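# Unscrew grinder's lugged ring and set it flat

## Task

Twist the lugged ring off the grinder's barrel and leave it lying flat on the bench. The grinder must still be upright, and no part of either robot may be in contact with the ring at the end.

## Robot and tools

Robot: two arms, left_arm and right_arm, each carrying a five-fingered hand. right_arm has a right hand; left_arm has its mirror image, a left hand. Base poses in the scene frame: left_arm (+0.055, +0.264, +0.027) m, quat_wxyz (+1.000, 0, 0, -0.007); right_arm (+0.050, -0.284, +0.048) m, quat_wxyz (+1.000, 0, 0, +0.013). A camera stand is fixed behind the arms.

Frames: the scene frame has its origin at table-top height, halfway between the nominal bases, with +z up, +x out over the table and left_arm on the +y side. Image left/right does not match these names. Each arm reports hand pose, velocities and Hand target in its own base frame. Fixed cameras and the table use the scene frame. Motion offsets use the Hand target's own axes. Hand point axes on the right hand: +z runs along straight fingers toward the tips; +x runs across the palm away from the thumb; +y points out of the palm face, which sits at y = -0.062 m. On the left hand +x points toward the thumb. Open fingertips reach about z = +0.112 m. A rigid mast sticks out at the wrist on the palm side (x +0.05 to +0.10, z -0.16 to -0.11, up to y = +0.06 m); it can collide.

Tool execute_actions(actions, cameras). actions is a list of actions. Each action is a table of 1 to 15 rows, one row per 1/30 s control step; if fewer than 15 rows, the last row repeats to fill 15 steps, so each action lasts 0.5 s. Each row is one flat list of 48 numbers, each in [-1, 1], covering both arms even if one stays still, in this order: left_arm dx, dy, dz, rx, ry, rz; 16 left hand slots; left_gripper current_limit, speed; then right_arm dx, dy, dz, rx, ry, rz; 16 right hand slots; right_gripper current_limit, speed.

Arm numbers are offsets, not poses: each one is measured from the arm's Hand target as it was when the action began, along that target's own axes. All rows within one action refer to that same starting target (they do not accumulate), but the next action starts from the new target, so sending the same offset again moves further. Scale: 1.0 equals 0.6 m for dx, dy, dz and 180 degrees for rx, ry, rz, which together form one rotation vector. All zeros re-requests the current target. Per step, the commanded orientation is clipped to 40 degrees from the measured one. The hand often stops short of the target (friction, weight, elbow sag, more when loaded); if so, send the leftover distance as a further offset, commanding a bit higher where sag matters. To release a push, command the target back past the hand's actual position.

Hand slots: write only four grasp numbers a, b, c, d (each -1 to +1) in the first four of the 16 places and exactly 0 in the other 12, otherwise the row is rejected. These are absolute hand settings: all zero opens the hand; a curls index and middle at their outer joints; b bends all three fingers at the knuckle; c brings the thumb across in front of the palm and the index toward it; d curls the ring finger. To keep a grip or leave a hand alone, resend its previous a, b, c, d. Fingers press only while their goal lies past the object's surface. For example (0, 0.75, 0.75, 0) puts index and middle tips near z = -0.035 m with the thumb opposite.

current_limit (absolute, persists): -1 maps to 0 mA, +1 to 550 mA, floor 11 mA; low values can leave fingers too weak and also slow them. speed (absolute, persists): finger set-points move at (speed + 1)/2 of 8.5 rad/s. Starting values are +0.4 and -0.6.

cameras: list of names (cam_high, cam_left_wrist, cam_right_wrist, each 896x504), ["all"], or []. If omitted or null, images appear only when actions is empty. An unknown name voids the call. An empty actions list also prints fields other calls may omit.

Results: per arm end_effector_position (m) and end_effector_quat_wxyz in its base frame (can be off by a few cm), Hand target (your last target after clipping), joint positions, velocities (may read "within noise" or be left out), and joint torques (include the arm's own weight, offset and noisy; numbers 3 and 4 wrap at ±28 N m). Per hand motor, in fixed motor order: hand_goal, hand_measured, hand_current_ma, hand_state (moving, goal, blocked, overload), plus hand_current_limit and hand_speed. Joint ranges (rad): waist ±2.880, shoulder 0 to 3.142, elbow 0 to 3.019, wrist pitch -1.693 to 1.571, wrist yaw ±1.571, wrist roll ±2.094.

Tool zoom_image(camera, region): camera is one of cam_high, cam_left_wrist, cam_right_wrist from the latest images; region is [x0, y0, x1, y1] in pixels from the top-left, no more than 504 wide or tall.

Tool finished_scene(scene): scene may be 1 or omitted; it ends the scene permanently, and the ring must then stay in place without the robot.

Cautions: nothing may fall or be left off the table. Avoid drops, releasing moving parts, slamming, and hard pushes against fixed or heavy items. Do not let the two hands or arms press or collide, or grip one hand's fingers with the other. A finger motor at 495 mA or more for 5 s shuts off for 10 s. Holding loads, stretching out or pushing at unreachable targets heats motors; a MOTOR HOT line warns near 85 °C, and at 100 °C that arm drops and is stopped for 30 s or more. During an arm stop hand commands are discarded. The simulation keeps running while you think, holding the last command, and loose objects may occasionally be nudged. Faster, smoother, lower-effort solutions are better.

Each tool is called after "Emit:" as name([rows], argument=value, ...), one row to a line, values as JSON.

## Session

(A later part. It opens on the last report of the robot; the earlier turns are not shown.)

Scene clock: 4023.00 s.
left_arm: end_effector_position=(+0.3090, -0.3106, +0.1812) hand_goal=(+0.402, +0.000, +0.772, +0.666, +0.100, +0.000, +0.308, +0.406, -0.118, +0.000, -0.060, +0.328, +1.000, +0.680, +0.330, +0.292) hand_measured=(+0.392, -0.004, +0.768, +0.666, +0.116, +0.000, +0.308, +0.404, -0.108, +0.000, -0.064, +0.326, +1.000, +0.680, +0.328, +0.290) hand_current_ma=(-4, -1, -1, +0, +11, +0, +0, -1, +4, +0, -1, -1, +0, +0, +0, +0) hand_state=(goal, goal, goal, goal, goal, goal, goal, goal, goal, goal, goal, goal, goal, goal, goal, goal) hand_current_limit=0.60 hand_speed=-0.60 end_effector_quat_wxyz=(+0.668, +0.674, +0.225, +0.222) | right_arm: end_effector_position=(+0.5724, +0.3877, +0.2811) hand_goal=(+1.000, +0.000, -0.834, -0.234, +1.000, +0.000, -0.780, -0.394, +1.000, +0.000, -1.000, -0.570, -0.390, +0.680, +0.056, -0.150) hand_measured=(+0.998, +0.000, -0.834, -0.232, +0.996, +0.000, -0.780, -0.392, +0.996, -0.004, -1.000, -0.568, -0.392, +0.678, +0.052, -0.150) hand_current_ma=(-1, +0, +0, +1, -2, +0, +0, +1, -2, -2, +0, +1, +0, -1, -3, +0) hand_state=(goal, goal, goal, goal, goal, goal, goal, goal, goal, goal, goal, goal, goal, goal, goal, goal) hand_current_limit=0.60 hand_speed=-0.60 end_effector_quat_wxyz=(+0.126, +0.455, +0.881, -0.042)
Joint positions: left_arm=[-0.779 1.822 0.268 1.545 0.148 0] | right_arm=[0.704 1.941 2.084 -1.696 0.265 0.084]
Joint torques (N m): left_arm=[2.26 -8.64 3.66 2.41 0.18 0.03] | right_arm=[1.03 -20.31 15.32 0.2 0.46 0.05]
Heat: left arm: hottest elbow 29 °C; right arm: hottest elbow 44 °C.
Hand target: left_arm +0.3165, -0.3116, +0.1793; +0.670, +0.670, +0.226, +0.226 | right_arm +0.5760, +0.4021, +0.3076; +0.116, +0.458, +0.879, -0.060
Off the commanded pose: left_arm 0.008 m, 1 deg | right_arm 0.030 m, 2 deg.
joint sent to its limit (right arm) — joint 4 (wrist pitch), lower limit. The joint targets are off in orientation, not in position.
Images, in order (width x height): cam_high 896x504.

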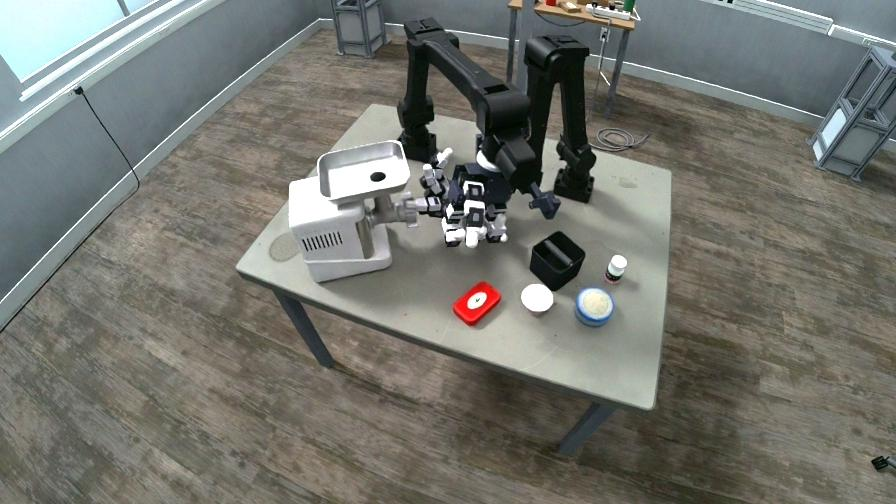

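Emit:
execute_actions([
  [[0.0258,-0.0158,0,0,0,0,0.12,0.4,-0.4,0.4,0,0,0,0,0,0,0,0,0,0,0,0,0.6,-0.6,0,0,0,0,0,0,0.9,-0.4,0.7,1,0,0,0,0,0,0,0,0,0,0,0,0,0.6,-0.6]],
  [[0.0117,-0.0227,0,0,0,0,0.12,0.4,-0.4,0.4,0,0,0,0,0,0,0,0,0,0,0,0,0.6,-0.6,0,0,0,0,0,0,0.9,-0.4,0.7,1,0,0,0,0,0,0,0,0,0,0,0,0,0.6,-0.6]],
  [[-0.0033,-0.0253,0,0,0,0,0.12,0.4,-0.4,0.4,0,0,0,0,0,0,0,0,0,0,0,0,0.6,-0.6,0,0,0,0,0,0,0.9,-0.4,0.7,1,0,0,0,0,0,0,0,0,0,0,0,0,0.6,-0.6]],
], cameras=["cam_high"])

Emit:
zoom_image(camera="cam_high", region=[385, 190, 435, 240])

Scene clock: 4031.80 s.
left_arm: end_effector_position=(+0.3282, -0.2993, +0.1452) hand_goal=(+0.402, +0.000, +0.772, +0.666, +0.100, +0.000, +0.308, +0.406, -0.118, +0.000, -0.060, +0.328, +1.000, +0.680, +0.330, +0.292) hand_measured=(+0.404, +0.008, +0.768, +0.666, +0.116, +0.000, +0.308, +0.404, -0.108, +0.000, -0.064, +0.326, +1.000, +0.680, +0.328, +0.290) hand_current_ma=(+0, +3, -1, +0, +11, +0, +0, -1, +4, +0, -1, -1, +0, +0, +0, +0) hand_state=(goal, goal, goal, goal, goal, goal, goal, goal, goal, goal, goal, goal, goal, goal, goal, goal) hand_current_limit=0.60 hand_speed=-0.60 end_effector_quat_wxyz=(+0.646, +0.695, +0.236, +0.209) | right_arm: end_effector_position=(+0.5724, +0.3877, +0.2811) hand_goal=(+1.000, +0.000, -0.834, -0.234, +1.000, +0.000, -0.780, -0.394, +1.000, +0.000, -1.000, -0.570, -0.390, +0.680, +0.056, -0.150) hand_measured=(+0.998, +0.000, -0.834, -0.232, +0.996, +0.000, -0.780, -0.392, +0.996, -0.004, -1.000, -0.568, -0.392, +0.678, +0.052, -0.150) hand_current_ma=(-1, +0, +0, +1, -2, +0, +0, +1, -2, -2, +0, +1, +0, -1, -3, +0) hand_state=(goal, goal, goal, goal, goal, goal, goal, goal, goal, goal, goal, goal, goal, goal, goal, goal) hand_current_limit=0.60 hand_speed=-0.60 end_effector_quat_wxyz=(+0.126, +0.455, +0.881, -0.042)
Joint positions: left_arm=[-0.697 1.931 0.284 1.568 0.233 0.005] | right_arm=[0.704 1.941 2.084 -1.696 0.265 0.084]
Joint torques (N m): left_arm=[2.08 -9.64 2.4 2.54 0.13 0.11] | right_arm=[1.08 -20.37 15.38 0.14 0.45 0.06]
Heat: left arm: hottest elbow 29 °C; right arm: hottest elbow 44 °C.
Hand target: left_arm +0.3329, -0.2991, +0.1410; +0.670, +0.670, +0.226, +0.226 | right_arm +0.5760, +0.4021, +0.3076; +0.116, +0.458, +0.879, -0.060
Off the commanded pose: left_arm 0.006 m, 5 deg | right_arm 0.030 m, 2 deg.
joint sent to its limit (left arm) — joint 4 (wrist pitch), upper limit. The joint targets are off in orientation, not in position.
joint sent to its limit (right arm) — joint 4 (wrist pitch), lower limit. The joint targets are off in orientation, not in position.
Images, in order (width x height): cam_high 896x504.

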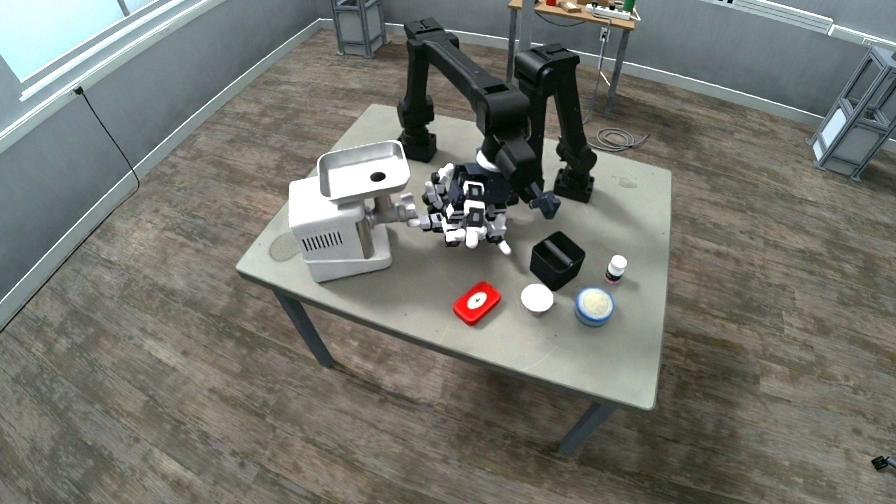

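Scaled by 10.080 from the camera's 896x504 image, which has a finer 1280x720 frame.

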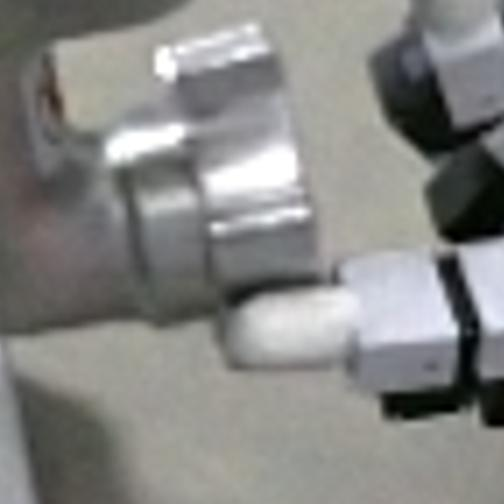

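Emit:
execute_actions([
  [[-0.0243,-0.0297,0,0,0,0,0.12,0.4,-0.4,0.4,0,0,0,0,0,0,0,0,0,0,0,0,0.6,-0.6,0,0,0,0,0,0,0.9,-0.4,0.7,1,0,0,0,0,0,0,0,0,0,0,0,0,0.6,-0.6]],
  [[-0.024,-0.02,0,0,0,0,0.12,0.4,-0.4,0.4,0,0,0,0,0,0,0,0,0,0,0,0,0.6,-0.6,0,0,0,0,0,0,0.9,-0.4,0.7,1,0,0,0,0,0,0,0,0,0,0,0,0,0.6,-0.6]],
], cameras=["cam_high"])

Emit:
zoom_image(camera="cam_high", region=[385, 190, 435, 240])

Scene clock: 4038.77 s.
left_arm: end_effector_position=(+0.3160, -0.3130, +0.1183) hand_goal=(+0.402, +0.000, +0.772, +0.666, +0.100, +0.000, +0.308, +0.406, -0.118, +0.000, -0.060, +0.328, +1.000, +0.680, +0.330, +0.292) hand_measured=(+0.412, +0.006, +0.774, +0.666, +0.116, +0.000, +0.308, +0.404, -0.108, +0.000, -0.064, +0.326, +1.000, +0.680, +0.328, +0.290) hand_current_ma=(+5, +1, +0, +0, +11, +0, +0, -1, +4, +0, -1, -1, +0, +0, +0, +0) hand_state=(goal, goal, goal, goal, goal, goal, goal, goal, goal, goal, goal, goal, goal, goal, goal, goal) hand_current_limit=0.60 hand_speed=-0.60 end_effector_quat_wxyz=(+0.621, +0.714, +0.248, +0.209) | right_arm: end_effector_position=(+0.5724, +0.3877, +0.2811) hand_goal=(+1.000, +0.000, -0.834, -0.234, +1.000, +0.000, -0.780, -0.394, +1.000, +0.000, -1.000, -0.570, -0.390, +0.680, +0.056, -0.150) hand_measured=(+0.998, +0.000, -0.834, -0.232, +0.996, +0.000, -0.780, -0.392, +0.996, -0.004, -1.000, -0.568, -0.392, +0.678, +0.052, -0.150) hand_current_ma=(-1, +0, +0, +1, -2, +0, +0, +1, -2, -2, +0, +1, +0, -1, -3, +0) hand_state=(goal, goal, goal, goal, goal, goal, goal, goal, goal, goal, goal, goal, goal, goal, goal, goal) hand_current_limit=0.60 hand_speed=-0.60 end_effector_quat_wxyz=(+0.126, +0.455, +0.881, -0.042)
Joint positions: left_arm=[-0.776 1.994 0.284 1.568 0.134 0.01] | right_arm=[0.704 1.941 2.084 -1.696 0.265 0.084]
Joint torques (N m): left_arm=[-0.38 -10.17 0.81 2.56 -0.06 0.06] | right_arm=[1.38 -20.25 15.35 0.12 0.45 0.06]
Heat: left arm: hottest elbow 29 °C; right arm: hottest elbow 44 °C.
Hand target: left_arm +0.3098, -0.3167, +0.1112; +0.670, +0.670, +0.226, +0.226 | right_arm +0.5760, +0.4021, +0.3076; +0.116, +0.458, +0.879, -0.060
Off the commanded pose: left_arm 0.010 m, 8 deg | right_arm 0.030 m, 2 deg.
joint sent to its limit (left arm) — joint 4 (wrist pitch), upper limit. The joint targets are off in orientation, not in position.
joint sent to its limit (right arm) — joint 4 (wrist pitch), lower limit. The joint targets are off in orientation, not in position.
Images, in order (width x height): cam_high 896x504.

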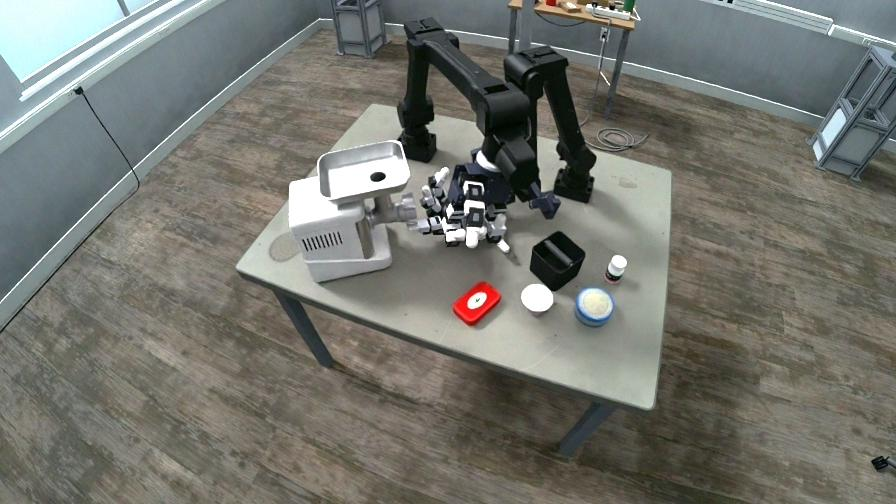

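Scaled by 10.080 from the camera's 896x504 image, which has a finer 1280x720 frame.

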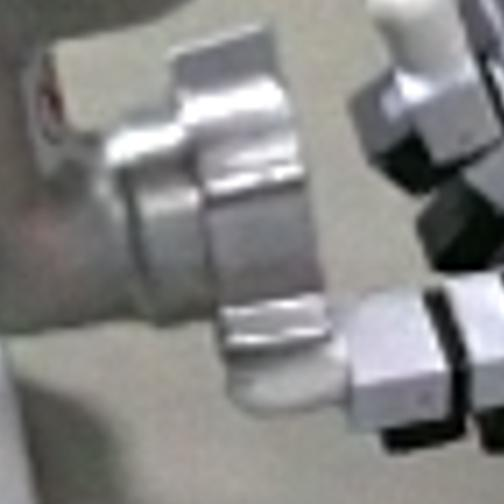

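Emit:
execute_actions([
  [[-0.0308,-0.0107,0,0,0,0,0.12,0.4,-0.4,0.4,0,0,0,0,0,0,0,0,0,0,0,0,0.6,-0.6,0,0,0,0,0,0,0.9,-0.4,0.7,1,0,0,0,0,0,0,0,0,0,0,0,0,0.6,-0.6]],
  [[-0.0365,0.0042,0,0,0,0,0.12,0.4,-0.4,0.4,0,0,0,0,0,0,0,0,0,0,0,0,0.6,-0.6,0,0,0,0,0,0,0.9,-0.4,0.7,1,0,0,0,0,0,0,0,0,0,0,0,0,0.6,-0.6]],
], cameras=["cam_high","cam_left_wrist"])

Emit:
zoom_image(camera="cam_high", region=[385, 190, 435, 240])

Emit:
zoom_image(camera="cam_left_wrist", region=[220, 0, 560, 260])

Scene clock: 4047.27 s.
left_arm: end_effector_position=(+0.2826, -0.3390, +0.1112) hand_goal=(+0.402, +0.000, +0.772, +0.666, +0.100, +0.000, +0.308, +0.406, -0.118, +0.000, -0.060, +0.328, +1.000, +0.680, +0.330, +0.292) hand_measured=(+0.418, +0.002, +0.776, +0.668, +0.116, +0.000, +0.308, +0.404, -0.108, +0.000, -0.064, +0.326, +1.000, +0.680, +0.328, +0.290) hand_current_ma=(+10, +0, +1, +0, +11, +0, +0, -1, +4, +0, -1, -1, +0, +0, +0, +0) hand_state=(goal, goal, goal, goal, goal, goal, goal, goal, goal, goal, goal, goal, goal, goal, goal, goal) hand_current_limit=0.60 hand_speed=-0.60 end_effector_quat_wxyz=(+0.612, +0.720, +0.251, +0.212) | right_arm: end_effector_position=(+0.5724, +0.3877, +0.2811) hand_goal=(+1.000, +0.000, -0.834, -0.234, +1.000, +0.000, -0.780, -0.394, +1.000, +0.000, -1.000, -0.570, -0.390, +0.680, +0.056, -0.150) hand_measured=(+0.998, +0.000, -0.834, -0.232, +0.996, +0.000, -0.780, -0.392, +0.996, -0.004, -1.000, -0.568, -0.392, +0.678, +0.052, -0.150) hand_current_ma=(-1, +0, +0, +1, -2, +0, +0, +1, -2, -2, +0, +1, +0, -1, -3, +0) hand_state=(goal, goal, goal, goal, goal, goal, goal, goal, goal, goal, goal, goal, goal, goal, goal, goal) hand_current_limit=0.60 hand_speed=-0.60 end_effector_quat_wxyz=(+0.126, +0.455, +0.881, -0.042)
Joint positions: left_arm=[-0.944 2.009 0.278 1.568 -0.041 -0.008] | right_arm=[0.704 1.941 2.084 -1.696 0.265 0.084]
Joint torques (N m): left_arm=[-0.5 -10.93 0.73 2.54 -0.09 -0.08] | right_arm=[1.49 -20.37 15.36 0.13 0.47 0.05]
Heat: left arm: hottest elbow 29 °C; right arm: hottest elbow 44 °C.
Hand target: left_arm +0.2776, -0.3412, +0.1073; +0.670, +0.670, +0.226, +0.226 | right_arm +0.5760, +0.4021, +0.3076; +0.116, +0.458, +0.879, -0.060
Off the commanded pose: left_arm 0.007 m, 9 deg | right_arm 0.030 m, 2 deg.
joint sent to its limit (left arm) — joint 4 (wrist pitch), upper limit. The joint targets are off in orientation, not in position.
joint sent to its limit (right arm) — joint 4 (wrist pitch), lower limit. The joint targets are off in orientation, not in position.
Images, in order (width x height): cam_high 896x504, cam_left_wrist 896x504.

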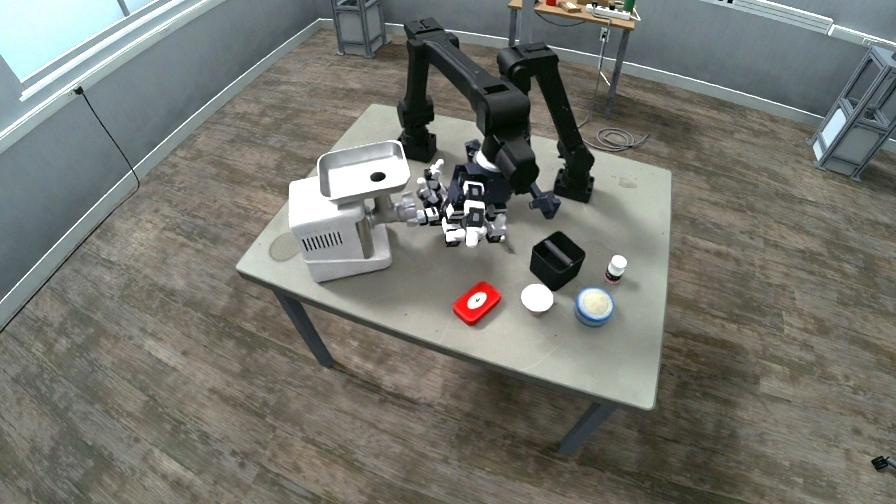

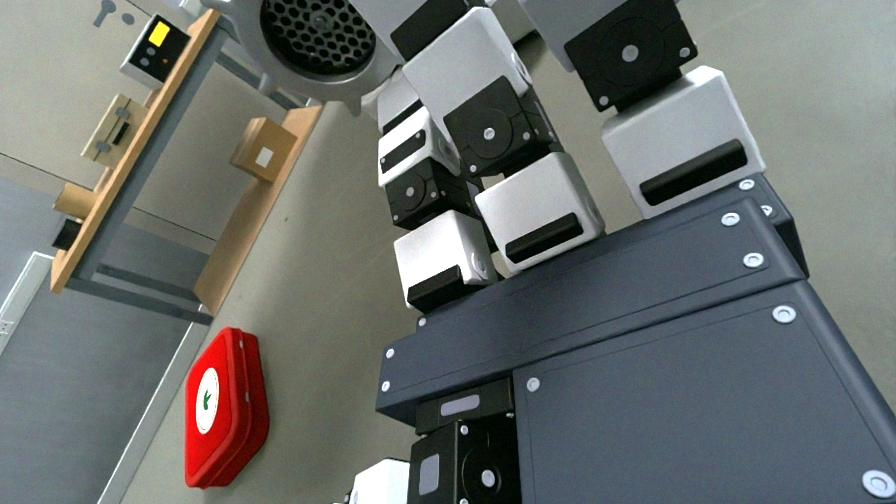

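Scaled by 10.080 from the camera's 896x504 image, which has a finer 1280x720 frame.

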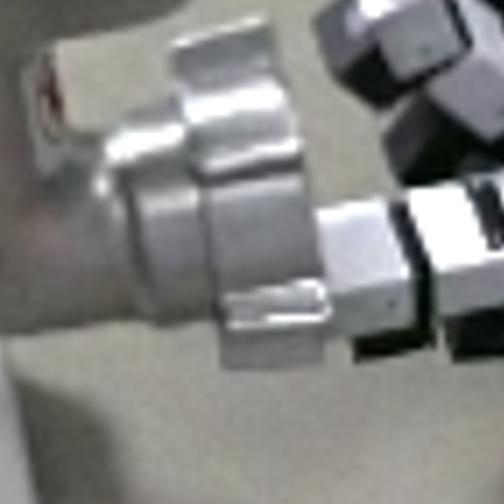

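Scaled by 1.482 from the camera's 896x504 image, which has a finer 1280x720 frame.

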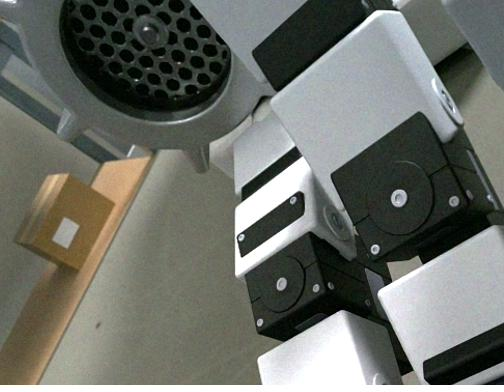

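Emit:
execute_actions([
  [[-0.0273,0.0268,0,0,0,0,0.12,0.4,-0.4,0.4,0,0,0,0,0,0,0,0,0,0,0,0,0.6,-0.6,0,0,0,0,0,0,0.9,-0.4,0.7,1,0,0,0,0,0,0,0,0,0,0,0,0,0.6,-0.6]],
  [[-0.0167,0.0223,0,0,0,0,0.12,0.4,-0.4,0.4,0,0,0,0,0,0,0,0,0,0,0,0,0.6,-0.6,0,0,0,0,0,0,0.9,-0.4,0.7,1,0,0,0,0,0,0,0,0,0,0,0,0,0.6,-0.6]],
], cameras=["cam_high","cam_left_wrist"])

Emit:
zoom_image(camera="cam_high", region=[385, 190, 435, 240])

Emit:
zoom_image(camera="cam_left_wrist", region=[220, 0, 560, 260])

Scene clock: 4065.43 s.
left_arm: end_effector_position=(+0.2612, -0.3530, +0.1262) hand_goal=(+0.402, +0.000, +0.772, +0.666, +0.100, +0.000, +0.308, +0.406, -0.118, +0.000, -0.060, +0.328, +1.000, +0.680, +0.330, +0.292) hand_measured=(+0.422, +0.006, +0.780, +0.668, +0.116, +0.000, +0.308, +0.404, -0.108, +0.000, -0.064, +0.326, +1.000, +0.680, +0.328, +0.290) hand_current_ma=(+17, +2, +3, +0, +11, +0, +0, -1, +4, +0, -1, -1, +0, +0, +0, +0) hand_state=(blocked, goal, goal, goal, goal, goal, goal, goal, goal, goal, goal, goal, goal, goal, goal, goal) hand_current_limit=0.60 hand_speed=-0.60 end_effector_quat_wxyz=(+0.624, +0.708, +0.247, +0.218) | right_arm: end_effector_position=(+0.5724, +0.3877, +0.2811) hand_goal=(+1.000, +0.000, -0.834, -0.234, +1.000, +0.000, -0.780, -0.394, +1.000, +0.000, -1.000, -0.570, -0.390, +0.680, +0.056, -0.150) hand_measured=(+0.998, +0.000, -0.834, -0.232, +0.996, +0.000, -0.780, -0.392, +0.996, -0.004, -1.000, -0.568, -0.392, +0.678, +0.052, -0.150) hand_current_ma=(-1, +0, +0, +1, -2, +0, +0, +1, -2, -2, +0, +1, +0, -1, -3, +0) hand_state=(goal, goal, goal, goal, goal, goal, goal, goal, goal, goal, goal, goal, goal, goal, goal, goal) hand_current_limit=0.60 hand_speed=-0.60 end_effector_quat_wxyz=(+0.126, +0.455, +0.881, -0.042)
Joint positions: left_arm=[-1.045 1.973 0.278 1.568 -0.145 -0.019] | right_arm=[0.704 1.941 2.084 -1.696 0.265 0.084]
Joint torques (N m): left_arm=[-0.38 -13.33 1.48 2.54 -0.06 -0.04] | right_arm=[1.49 -20.42 15.39 0.08 0.47 0.06]
Heat: left arm: hottest elbow 29 °C; right arm: hottest elbow 44 °C.
Hand target: left_arm +0.2567, -0.3571, +0.1367; +0.670, +0.670, +0.226, +0.226 | right_arm +0.5760, +0.4021, +0.3076; +0.116, +0.458, +0.879, -0.060
Off the commanded pose: left_arm 0.012 m, 7 deg | right_arm 0.030 m, 2 deg.
joint sent to its limit (left arm) — joint 4 (wrist pitch), upper limit. The joint targets are off in orientation, not in position.
joint sent to its limit (right arm) — joint 4 (wrist pitch), lower limit. The joint targets are off in orientation, not in position.
Images, in order (width x height): cam_high 896x504, cam_left_wrist 896x504.

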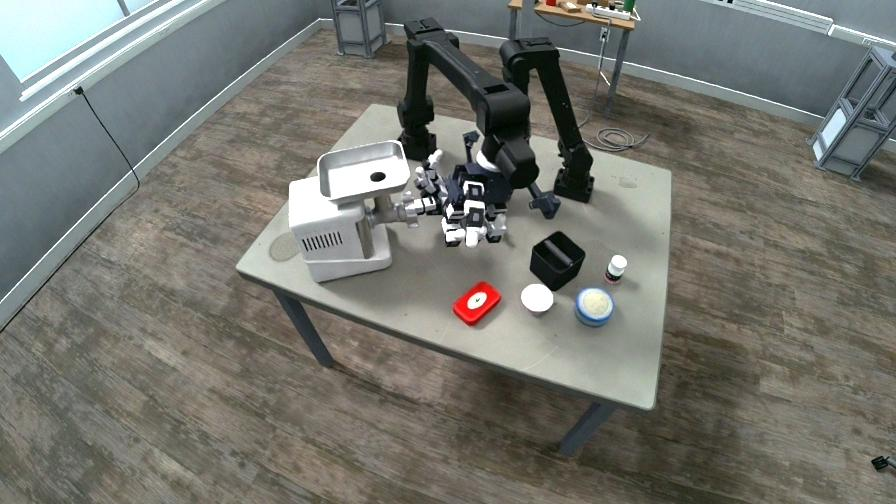

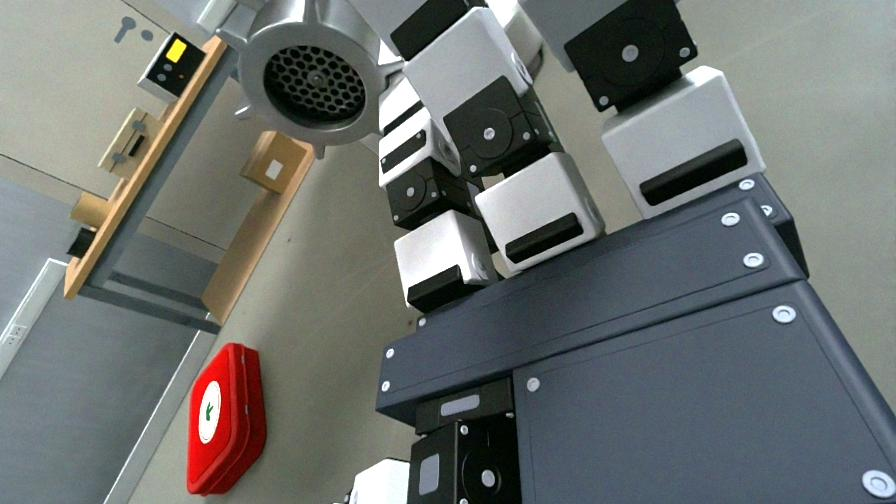

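Scaled by 10.080 from the camera's 896x504 image, which has a finer 1280x720 frame.

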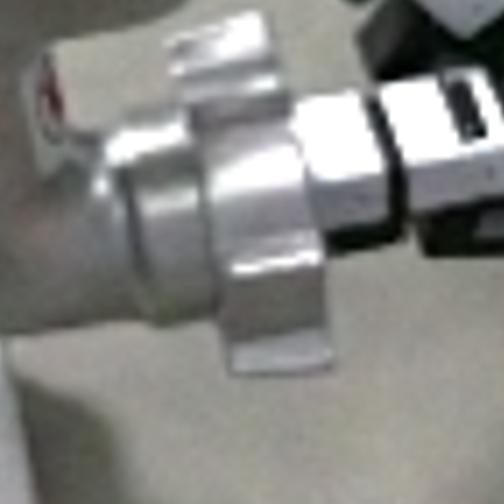

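Scaled by 1.482 from the camera's 896x504 image, which has a finer 1280x720 frame.

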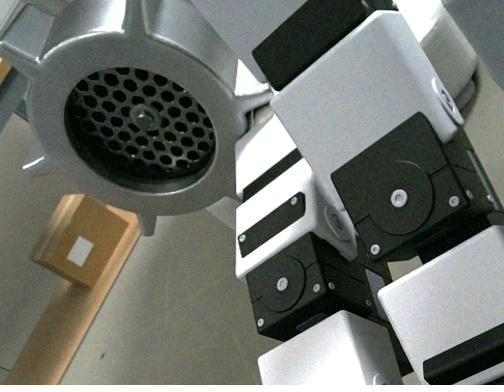

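Emit:
execute_actions([
  [[-0.002,0.025,0,0,0,0,0.12,0.4,-0.4,0.4,0,0,0,0,0,0,0,0,0,0,0,0,0.6,-0.6,0,0,0,0,0,0,0.9,-0.4,0.7,1,0,0,0,0,0,0,0,0,0,0,0,0,0.6,-0.6]],
  [[0.008,0.025,0,0,0,0,0.12,0.4,-0.4,0.4,0,0,0,0,0,0,0,0,0,0,0,0,0.6,-0.6,0,0,0,0,0,0,0.9,-0.4,0.7,1,0,0,0,0,0,0,0,0,0,0,0,0,0.6,-0.6]],
], cameras=["cam_high","cam_left_wrist"])

Emit:
zoom_image(camera="cam_high", region=[385, 190, 435, 240])

Emit:
zoom_image(camera="cam_left_wrist", region=[220, 0, 560, 260])

Scene clock: 4074.80 s.
left_arm: end_effector_position=(+0.2535, -0.3535, +0.1488) hand_goal=(+0.402, +0.000, +0.772, +0.666, +0.100, +0.000, +0.308, +0.406, -0.118, +0.000, -0.060, +0.328, +1.000, +0.680, +0.330, +0.292) hand_measured=(+0.434, -0.002, +0.790, +0.672, +0.116, +0.000, +0.308, +0.404, -0.108, +0.000, -0.064, +0.326, +1.000, +0.680, +0.328, +0.290) hand_current_ma=(+32, +0, +12, +2, +11, +0, +0, -1, +4, +0, -1, -1, +0, +0, +0, +0) hand_state=(blocked, goal, goal, goal, goal, goal, goal, goal, goal, goal, goal, goal, goal, goal, goal, goal) hand_current_limit=0.60 hand_speed=-0.60 end_effector_quat_wxyz=(+0.645, +0.696, +0.234, +0.211) | right_arm: end_effector_position=(+0.5724, +0.3877, +0.2811) hand_goal=(+1.000, +0.000, -0.834, -0.234, +1.000, +0.000, -0.780, -0.394, +1.000, +0.000, -1.000, -0.570, -0.390, +0.680, +0.056, -0.150) hand_measured=(+0.998, +0.000, -0.834, -0.232, +0.996, +0.000, -0.780, -0.392, +0.996, -0.004, -1.000, -0.568, -0.392, +0.678, +0.052, -0.150) hand_current_ma=(-1, +0, +0, +1, -2, +0, +0, +1, -2, -2, +0, +1, +0, -1, -3, +0) hand_state=(goal, goal, goal, goal, goal, goal, goal, goal, goal, goal, goal, goal, goal, goal, goal, goal) hand_current_limit=0.60 hand_speed=-0.60 end_effector_quat_wxyz=(+0.126, +0.455, +0.881, -0.042)
Joint positions: left_arm=[-1.051 1.911 0.264 1.568 -0.12 -0.019] | right_arm=[0.704 1.941 2.084 -1.696 0.265 0.084]
Joint torques (N m): left_arm=[2.14 -13.92 2.8 2.43 0.01 0.15] | right_arm=[1.32 -20.42 15.46 0.13 0.46 0.07]
Heat: left arm: hottest elbow 29 °C; right arm: hottest elbow 44 °C.
Hand target: left_arm +0.2595, -0.3550, +0.1669; +0.670, +0.670, +0.226, +0.226 | right_arm +0.5760, +0.4021, +0.3076; +0.116, +0.458, +0.879, -0.060
Off the commanded pose: left_arm 0.019 m, 5 deg | right_arm 0.030 m, 2 deg.
joint sent to its limit (left arm) — joint 4 (wrist pitch), upper limit. The joint targets still meet the commanded pose.
joint sent to its limit (right arm) — joint 4 (wrist pitch), lower limit. The joint targets are off in orientation, not in position.
Images, in order (width x height): cam_high 896x504, cam_left_wrist 896x504.

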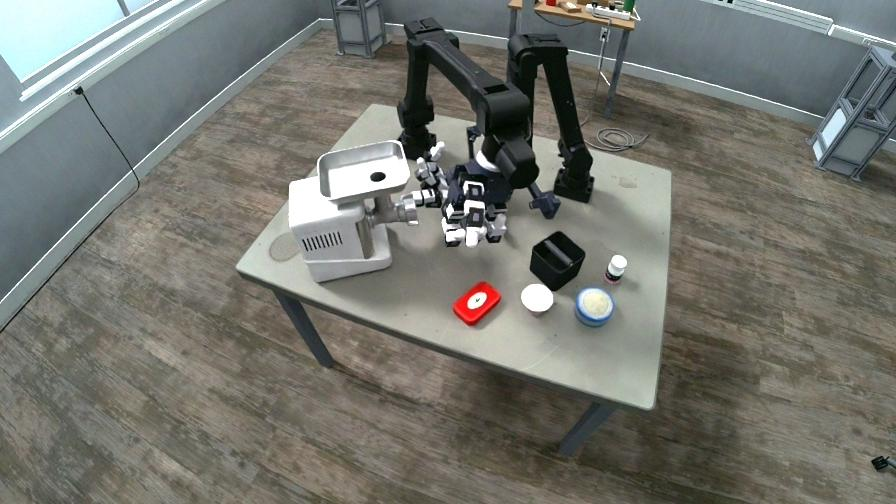

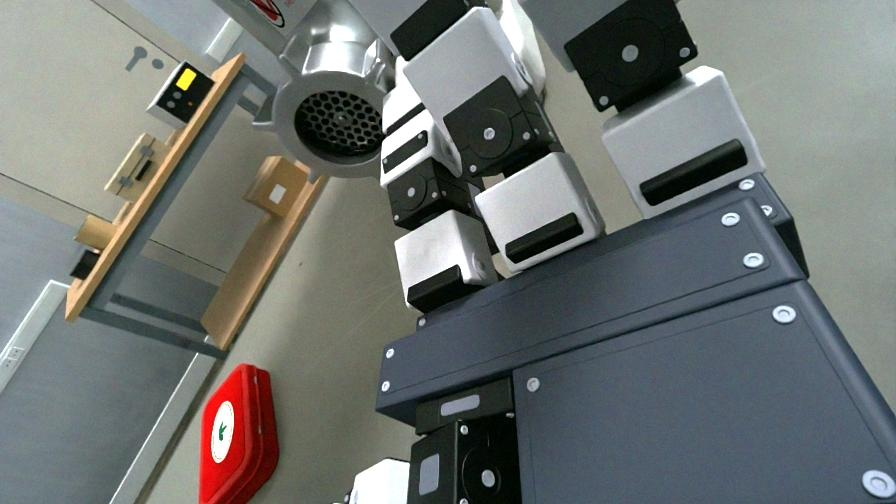

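Scaled by 10.080 from the camera's 896x504 image, which has a finer 1280x720 frame.

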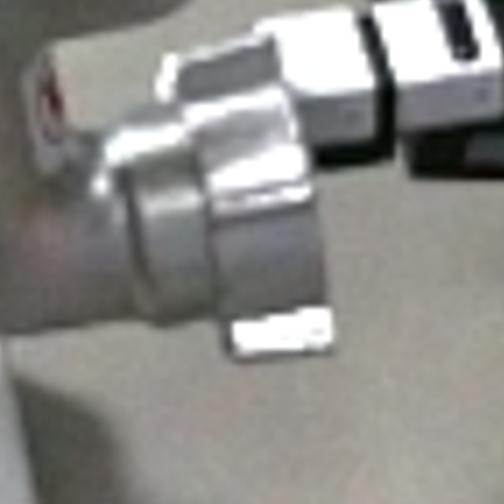

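Scaled by 1.482 from the camera's 896x504 image, which has a finer 1280x720 frame.

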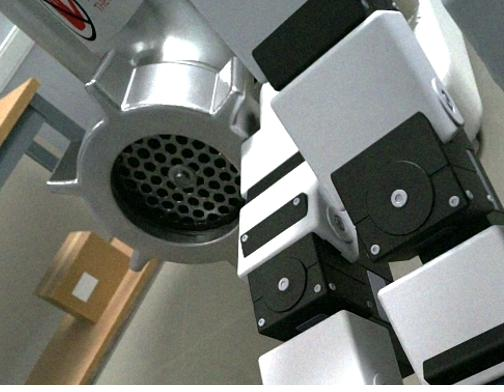

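Emit:
execute_actions([
  [[0.008,0.025,0,0,0,0,0.12,0.4,-0.4,0.4,0,0,0,0,0,0,0,0,0,0,0,0,0.6,-0.6,0,0,0,0,0,0,0.9,-0.4,0.7,1,0,0,0,0,0,0,0,0,0,0,0,0,0.6,-0.6]],
  [[0.018,0.018,0,0,0,0,0.12,0.4,-0.4,0.4,0,0,0,0,0,0,0,0,0,0,0,0,0.6,-0.6,0,0,0,0,0,0,0.9,-0.4,0.7,1,0,0,0,0,0,0,0,0,0,0,0,0,0.6,-0.6]],
], cameras=["cam_high","cam_left_wrist"])

Emit:
zoom_image(camera="cam_high", region=[385, 190, 435, 240])

Emit:
zoom_image(camera="cam_left_wrist", region=[220, 0, 560, 260])

Scene clock: 4080.47 s.
left_arm: end_effector_position=(+0.2619, -0.3495, +0.1876) hand_goal=(+0.402, +0.000, +0.772, +0.666, +0.100, +0.000, +0.308, +0.406, -0.118, +0.000, -0.060, +0.328, +1.000, +0.680, +0.330, +0.292) hand_measured=(+0.414, -0.010, +0.786, +0.670, +0.116, +0.000, +0.308, +0.404, -0.108, +0.000, -0.064, +0.326, +1.000, +0.680, +0.328, +0.290) hand_current_ma=(+7, -3, +7, +1, +11, +0, +0, -1, +4, +0, -1, -1, +0, +0, +0, +0) hand_state=(goal, goal, goal, goal, goal, goal, goal, goal, goal, goal, goal, goal, goal, goal, goal, goal) hand_current_limit=0.60 hand_speed=-0.60 end_effector_quat_wxyz=(+0.671, +0.675, +0.220, +0.214) | right_arm: end_effector_position=(+0.5724, +0.3877, +0.2811) hand_goal=(+1.000, +0.000, -0.834, -0.234, +1.000, +0.000, -0.780, -0.394, +1.000, +0.000, -1.000, -0.570, -0.390, +0.680, +0.056, -0.150) hand_measured=(+0.998, +0.000, -0.834, -0.232, +0.996, +0.000, -0.780, -0.392, +0.996, -0.004, -1.000, -0.568, -0.392, +0.678, +0.052, -0.150) hand_current_ma=(-1, +0, +0, +1, -2, +0, +0, +1, -2, -2, +0, +1, +0, -1, -3, +0) hand_state=(goal, goal, goal, goal, goal, goal, goal, goal, goal, goal, goal, goal, goal, goal, goal, goal) hand_current_limit=0.60 hand_speed=-0.60 end_effector_quat_wxyz=(+0.126, +0.455, +0.881, -0.042)
Joint positions: left_arm=[-1.002 1.783 0.266 1.509 -0.055 -0.007] | right_arm=[0.704 1.941 2.084 -1.696 0.265 0.084]
Joint torques (N m): left_arm=[3.19 -12.04 3.08 1.8 -0.06 0.08] | right_arm=[1.26 -20.13 15.42 0.12 0.45 0.05]
Heat: left arm: hottest elbow 29 °C; right arm: hottest elbow 44 °C.
Hand target: left_arm +0.2719, -0.3455, +0.1926; +0.670, +0.670, +0.226, +0.226 | right_arm +0.5760, +0.4021, +0.3076; +0.116, +0.458, +0.879, -0.060
Off the commanded pose: left_arm 0.012 m, 2 deg | right_arm 0.030 m, 2 deg.
joint sent to its limit (right arm) — joint 4 (wrist pitch), lower limit. The joint targets are off in orientation, not in position.
Images, in order (width x height): cam_high 896x504, cam_left_wrist 896x504.

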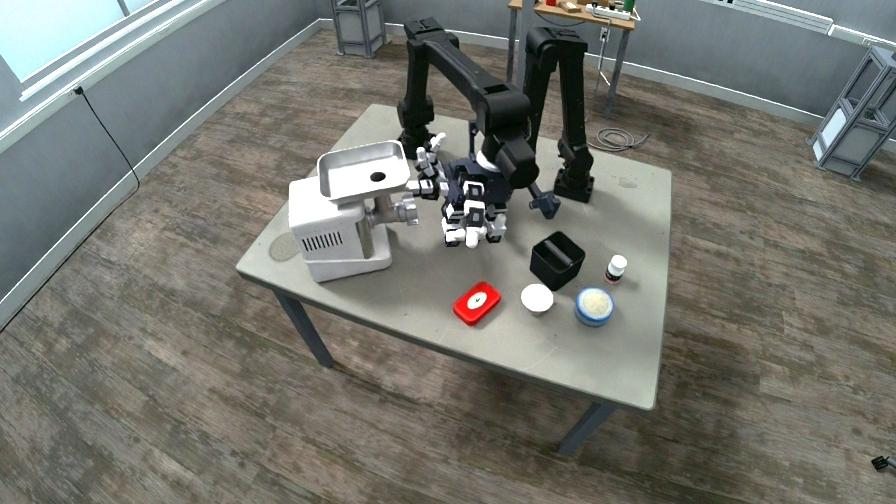

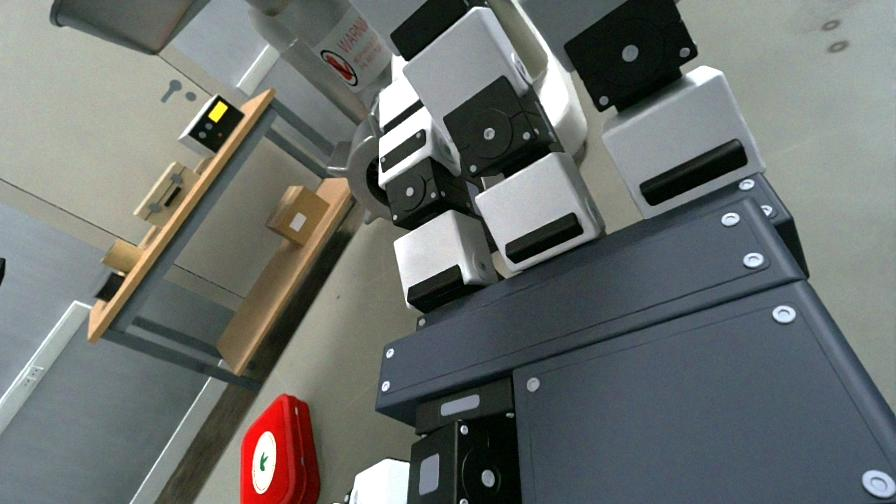

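Scaled by 10.080 from the camera's 896x504 image, which has a finer 1280x720 frame.

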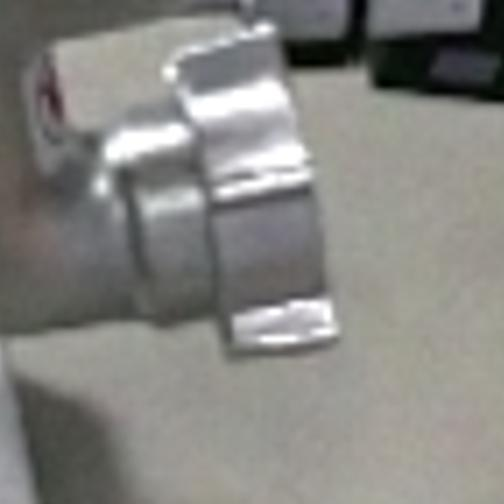

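Scaled by 1.482 from the camera's 896x504 image, which has a finer 1280x720 frame.

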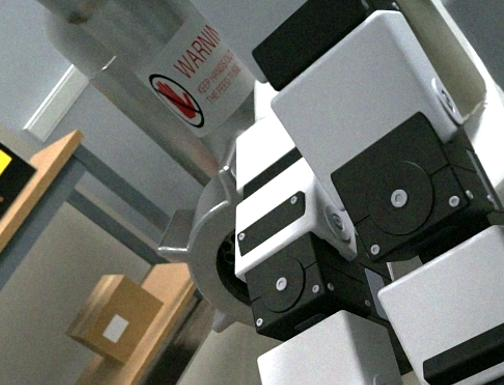

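Emit:
zoom_image(camera="cam_high", region=[393, 190, 425, 226])

Scaled by 14.000 from the camera's 896x504 image, which has a finer 1280x720 frame.

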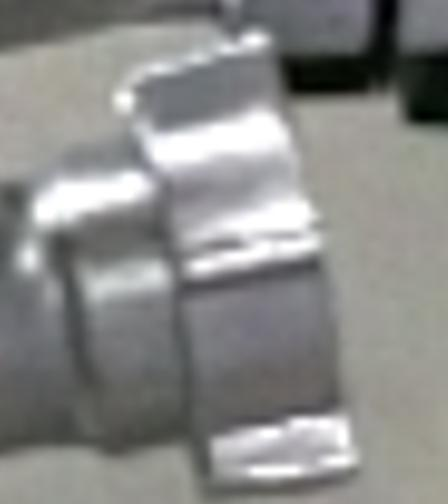

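Emit:
execute_actions([
  [[-0.02,0,-0.05,0,0,0,0.12,0.4,-0.4,0.4,0,0,0,0,0,0,0,0,0,0,0,0,0.6,-0.6,-0.02,-0.042,-0.0725,0,0,0,0.9,-0.4,0.7,1,0,0,0,0,0,0,0,0,0,0,0,0,0.6,-0.6]],
  [[0,0,-0.05,0,0,0,0.12,0.4,-0.4,0.4,0,0,0,0,0,0,0,0,0,0,0,0,0.6,-0.6,-0.02,-0.042,-0.0725,0,0,0,0.9,-0.4,0.7,1,0,0,0,0,0,0,0,0,0,0,0,0,0.6,-0.6]],
  [[0,0,0,0,0,0,0.12,0.4,-0.4,0.4,0,0,0,0,0,0,0,0,0,0,0,0,0.6,-0.6,-0.02,-0.042,-0.0725,0,0,0,0.9,-0.4,0.7,1,0,0,0,0,0,0,0,0,0,0,0,0,0.6,-0.6]],
], cameras=["cam_high"])

Scene clock: 4112.83 s.
left_arm: end_effector_position=(+0.2325, -0.3054, +0.1850) hand_goal=(+0.402, +0.000, +0.772, +0.666, +0.100, +0.000, +0.308, +0.406, -0.118, +0.000, -0.060, +0.328, +1.000, +0.680, +0.330, +0.292) hand_measured=(+0.410, -0.004, +0.776, +0.668, +0.116, +0.000, +0.308, +0.404, -0.108, +0.000, -0.064, +0.326, +1.000, +0.680, +0.328, +0.290) hand_current_ma=(+3, +0, +1, +0, +11, +0, +0, -1, +4, +0, -1, -1, +0, +0, +0, +0) hand_state=(goal, goal, goal, goal, goal, goal, goal, goal, goal, goal, goal, goal, goal, goal, goal, goal) hand_current_limit=0.60 hand_speed=-0.60 end_effector_quat_wxyz=(+0.652, +0.684, +0.236, +0.225) | right_arm: end_effector_position=(+0.5216, +0.3515, +0.4378) hand_goal=(+1.000, +0.000, -0.834, -0.234, +1.000, +0.000, -0.780, -0.394, +1.000, +0.000, -1.000, -0.570, -0.390, +0.680, +0.056, -0.150) hand_measured=(+0.998, +0.000, -0.834, -0.232, +0.998, +0.000, -0.780, -0.392, +0.998, -0.004, -1.000, -0.568, -0.392, +0.678, +0.052, -0.150) hand_current_ma=(-1, +0, +0, +1, -1, +0, +0, +1, -1, -2, +0, +1, +0, -1, -3, +0) hand_state=(goal, goal, goal, goal, goal, goal, goal, goal, goal, goal, goal, goal, goal, goal, goal, goal) hand_current_limit=0.60 hand_speed=-0.60 end_effector_quat_wxyz=(+0.180, +0.445, +0.875, +0.060)
Joint positions: left_arm=[-1.038 1.729 0.12 1.56 -0.131 -0.005] | right_arm=[0.713 1.678 2.059 -1.696 0.287 0.046]
Joint torques (N m): left_arm=[-0.38 -10.11 1.36 2.76 -0.1 0.01] | right_arm=[1.79 -17.26 10.26 0.79 0.46 0]
Heat: left arm: hottest elbow 29 °C; right arm: hottest elbow 44 °C.
Hand target: left_arm +0.2261, -0.3049, +0.1926; +0.670, +0.670, +0.226, +0.226 | right_arm +0.5144, +0.3578, +0.4429; +0.116, +0.458, +0.879, -0.060
Off the commanded pose: left_arm 0.010 m, 3 deg | right_arm 0.011 m, 16 deg.
joint sent to its limit (left arm) — joint 4 (wrist pitch), upper limit. The joint targets still meet the commanded pose.
joint sent to its limit (right arm) — joint 4 (wrist pitch), lower limit. The joint targets are off in orientation, not in position.
Images, in order (width x height): cam_high 896x504.

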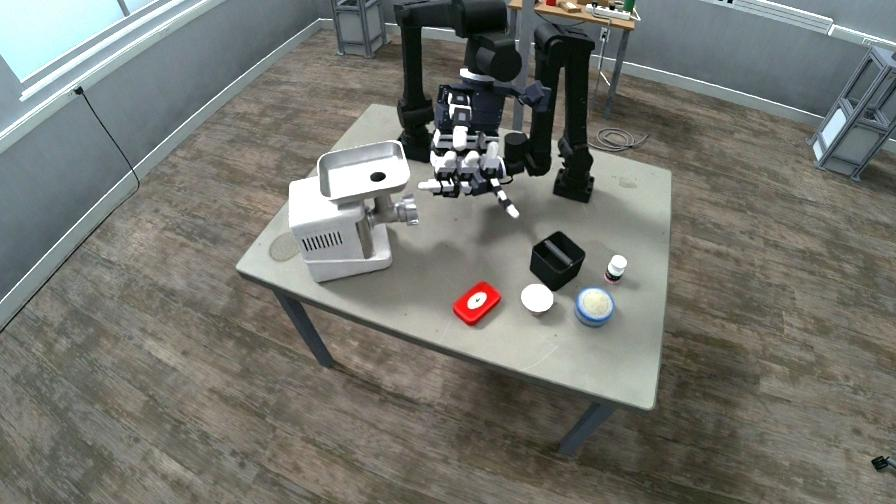

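Emit:
execute_actions([
  [[0,0,0,0,0,0,0.12,0.4,-0.4,0.4,0,0,0,0,0,0,0,0,0,0,0,0,0.6,-0.6,-0.0725,-0.0625,0.0195,0,0,0,0.9,-0.4,0.7,1,0,0,0,0,0,0,0,0,0,0,0,0,0.6,-0.6]],
  [[0,0,0,0,0,0,0.12,0.4,-0.4,0.4,0,0,0,0,0,0,0,0,0,0,0,0,0.4,-0.6,-0.0725,-0.0625,0.0195,0,0,0,0.9,-0.4,0.7,1,0,0,0,0,0,0,0,0,0,0,0,0,0.6,-0.6]],
  [[0,0.04,-0.02,0,0,0,0.06,0.25,0.2,0.45,0,0,0,0,0,0,0,0,0,0,0,0,0.4,-0.6,-0.0725,-0.0625,0.0195,0,0,0,0.9,-0.4,0.7,1,0,0,0,0,0,0,0,0,0,0,0,0,0.6,-0.6]],
  [[0,0.06,-0.02,0.03,0,0,0,0.1,0.75,0.5,0,0,0,0,0,0,0,0,0,0,0,0,0.4,-0.6,-0.0725,-0.0625,0.0195,0,0,0,0.9,-0.4,0.7,1,0,0,0,0,0,0,0,0,0,0,0,0,0.6,-0.6]],
], cameras=["cam_high"])

Scene clock: 4121.40 s.
left_arm: end_effector_position=(+0.2139, -0.2816, +0.2492) hand_goal=(+0.402, +0.000, +0.148, +0.720, +0.676, +0.000, +0.560, +0.926, +0.562, +0.000, -0.220, +0.170, -0.564, +0.680, +0.042, +0.078) hand_measured=(+0.412, -0.004, +0.154, +0.718, +0.684, +0.000, +0.560, +0.924, +0.570, +0.000, -0.216, +0.172, -0.560, +0.680, +0.042, +0.080) hand_current_ma=(+5, +0, +1, +0, +3, +0, +0, +0, +3, +0, +1, +0, +1, +0, +0, +0) hand_state=(goal, goal, goal, goal, goal, goal, goal, goal, goal, goal, goal, goal, goal, goal, goal, goal) hand_current_limit=0.40 hand_speed=-0.60 end_effector_quat_wxyz=(+0.644, +0.692, +0.235, +0.225) | right_arm: end_effector_position=(+0.4988, +0.1257, +0.4362) hand_goal=(+1.000, +0.000, -0.834, -0.234, +1.000, +0.000, -0.780, -0.394, +1.000, +0.000, -1.000, -0.570, -0.390, +0.680, +0.056, -0.150) hand_measured=(+0.998, +0.000, -0.834, -0.232, +0.998, +0.000, -0.780, -0.392, +0.998, -0.004, -1.000, -0.568, -0.392, +0.678, +0.052, -0.150) hand_current_ma=(+0, +0, +0, +1, -1, +0, +0, +1, -1, -1, +0, +1, +0, -1, -3, +0) hand_state=(goal, goal, goal, goal, goal, goal, goal, goal, goal, goal, goal, goal, goal, goal, goal, goal) hand_current_limit=0.60 hand_speed=-0.60 end_effector_quat_wxyz=(+0.172, +0.450, +0.877, -0.005)
Joint positions: left_arm=[-1.057 0.987 0.072 0.847 -0.15 -0.001] | right_arm=[0.319 1.371 1.738 -1.698 0.251 -0.334]
Joint torques (N m): left_arm=[-0.56 -4.37 7.69 1.72 -0.1 -0.1] | right_arm=[0.26 -12.69 10.22 0.7 0.26 0.04]
Heat: left arm: hottest elbow 29 °C; right arm: hottest elbow 42 °C.
Hand target: left_arm +0.2114, -0.2858, +0.2525; +0.638, +0.701, +0.236, +0.215 | right_arm +0.4947, +0.1242, +0.4425; +0.116, +0.458, +0.879, -0.060
Off the commanded pose: left_arm 0.006 m, 2 deg | right_arm 0.008 m, 9 deg.
joint sent to its limit (right arm) — joint 4 (wrist pitch), lower limit. The joint targets are off in orientation, not in position.
Images, in order (width x height): cam_high 896x504.

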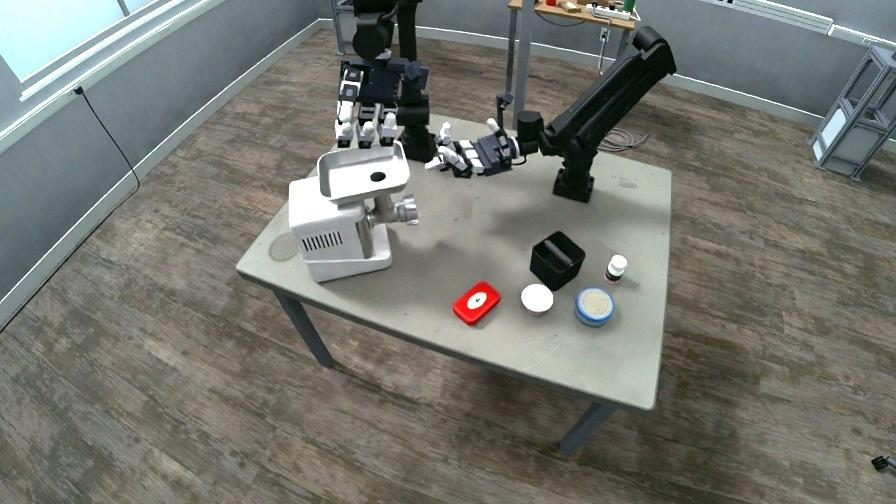

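Emit:
execute_actions([
  [[0.015,-0.018,-0.015,0.0803,0,0,0,0.1,0.75,0.5,0,0,0,0,0,0,0,0,0,0,0,0,0.4,-0.6,0,0,0,0,0,0,0.9,-0.4,0.7,1,0,0,0,0,0,0,0,0,0,0,0,0,0.6,-0.6]],
  [[0.015,-0.0213,-0.01,0.0803,0,0,0,0.1,0.75,0.5,0,0,0,0,0,0,0,0,0,0,0,0,0.4,-0.6,0,0,0,0,0,0,0.9,-0.4,0.7,1,0,0,0,0,0,0,0,0,0,0,0,0,0.6,-0.6]],
  [[0.015,-0.0232,-0.0045,0.0803,0,0,0,0.1,0.75,0.5,0,0,0,0,0,0,0,0,0,0,0,0,0.4,-0.6,0,0,0,0,0,0,0.9,-0.4,0.7,1,0,0,0,0,0,0,0,0,0,0,0,0,0.6,-0.6]],
  [[0.015,-0.0235,0.0015,0.0803,0,0,0,0.1,0.75,0.5,0,0,0,0,0,0,0,0,0,0,0,0,0.4,-0.6,0,0,0,0,0,0,0.9,-0.4,0.7,1,0,0,0,0,0,0,0,0,0,0,0,0,0.6,-0.6]],
  [[0.015,-0.0223,0.0073,0.0803,0,0,0,0.1,0.75,0.5,0,0,0,0,0,0,0,0,0,0,0,0,0.4,-0.6,0,0,0,0,0,0,0.9,-0.4,0.7,1,0,0,0,0,0,0,0,0,0,0,0,0,0.6,-0.6]],
  [[0.015,-0.0198,0.0128,0.0683,0,0,0,0.1,0.75,0.5,0,0,0,0,0,0,0,0,0,0,0,0,0.4,-0.6,0,0,0,0,0,0,0.9,-0.4,0.7,1,0,0,0,0,0,0,0,0,0,0,0,0,0.6,-0.6]],
], cameras=["cam_high","cam_left_wrist"])

Scene clock: 4138.93 s.
left_arm: end_effector_position=(+0.2065, -0.1989, +0.1717) hand_goal=(+0.402, +0.000, +0.148, +0.720, +0.676, +0.000, +0.560, +0.926, +0.562, +0.000, -0.220, +0.170, -0.564, +0.680, +0.042, +0.078) hand_measured=(+0.412, -0.002, +0.154, +0.718, +0.678, +0.000, +0.560, +0.924, +0.570, +0.000, -0.216, +0.172, -0.562, +0.680, +0.040, +0.078) hand_current_ma=(+5, +0, +1, +0, +0, +0, +0, +0, +4, +0, +1, +0, +0, +0, -1, +0) hand_state=(goal, goal, goal, goal, goal, goal, goal, goal, goal, goal, goal, goal, goal, goal, goal, goal) hand_current_limit=0.40 hand_speed=-0.60 end_effector_quat_wxyz=(-0.013, +0.948, +0.317, -0.008) | right_arm: end_effector_position=(+0.4987, +0.1258, +0.4361) hand_goal=(+1.000, +0.000, -0.834, -0.234, +1.000, +0.000, -0.780, -0.394, +1.000, +0.000, -1.000, -0.570, -0.390, +0.680, +0.056, -0.150) hand_measured=(+0.998, +0.000, -0.834, -0.232, +0.998, +0.000, -0.780, -0.392, +0.998, -0.004, -1.000, -0.568, -0.392, +0.678, +0.052, -0.150) hand_current_ma=(+0, +0, +0, +1, -1, +0, +0, +1, -1, -1, +0, +1, +0, -1, -3, +0) hand_state=(goal, goal, goal, goal, goal, goal, goal, goal, goal, goal, goal, goal, goal, goal, goal, goal) hand_current_limit=0.60 hand_speed=-0.60 end_effector_quat_wxyz=(+0.172, +0.449, +0.877, -0.005)
Joint positions: left_arm=[-0.807 0.863 0.756 -1.495 0.003 0.117] | right_arm=[0.319 1.371 1.738 -1.698 0.251 -0.335]
Joint torques (N m): left_arm=[2.55 -2.37 12.45 0.1 -0.05 0.06] | right_arm=[-0.03 -12.34 10.18 0.7 0.27 0]
Heat: left arm: hottest elbow 30 °C; right arm: hottest elbow 39 °C.
Hand target: left_arm +0.2181, -0.2055, +0.1927; +0.001, +0.948, +0.320, +0.000 | right_arm +0.4947, +0.1242, +0.4425; +0.116, +0.458, +0.879, -0.060
Off the commanded pose: left_arm 0.025 m, 2 deg | right_arm 0.008 m, 9 deg.
joint sent to its limit (right arm) — joint 4 (wrist pitch), lower limit. The joint targets are off in orientation, not in position.
Images, in order (width x height): cam_high 896x504, cam_left_wrist 896x504.

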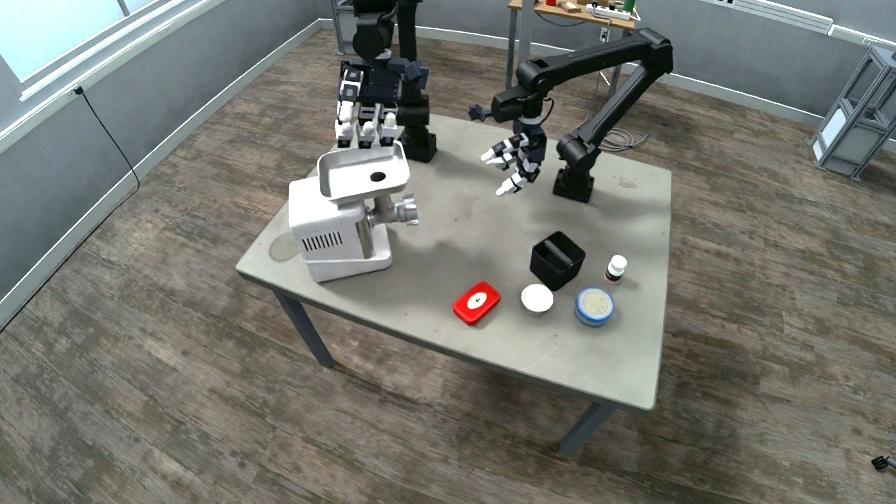

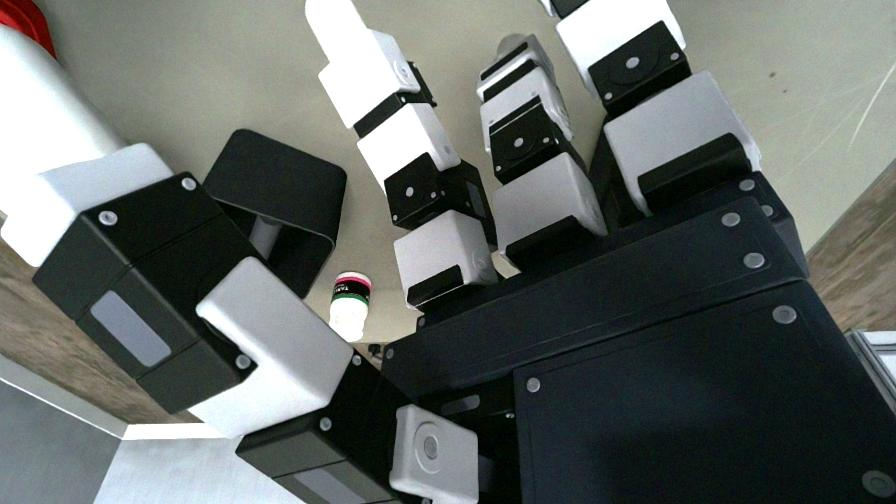

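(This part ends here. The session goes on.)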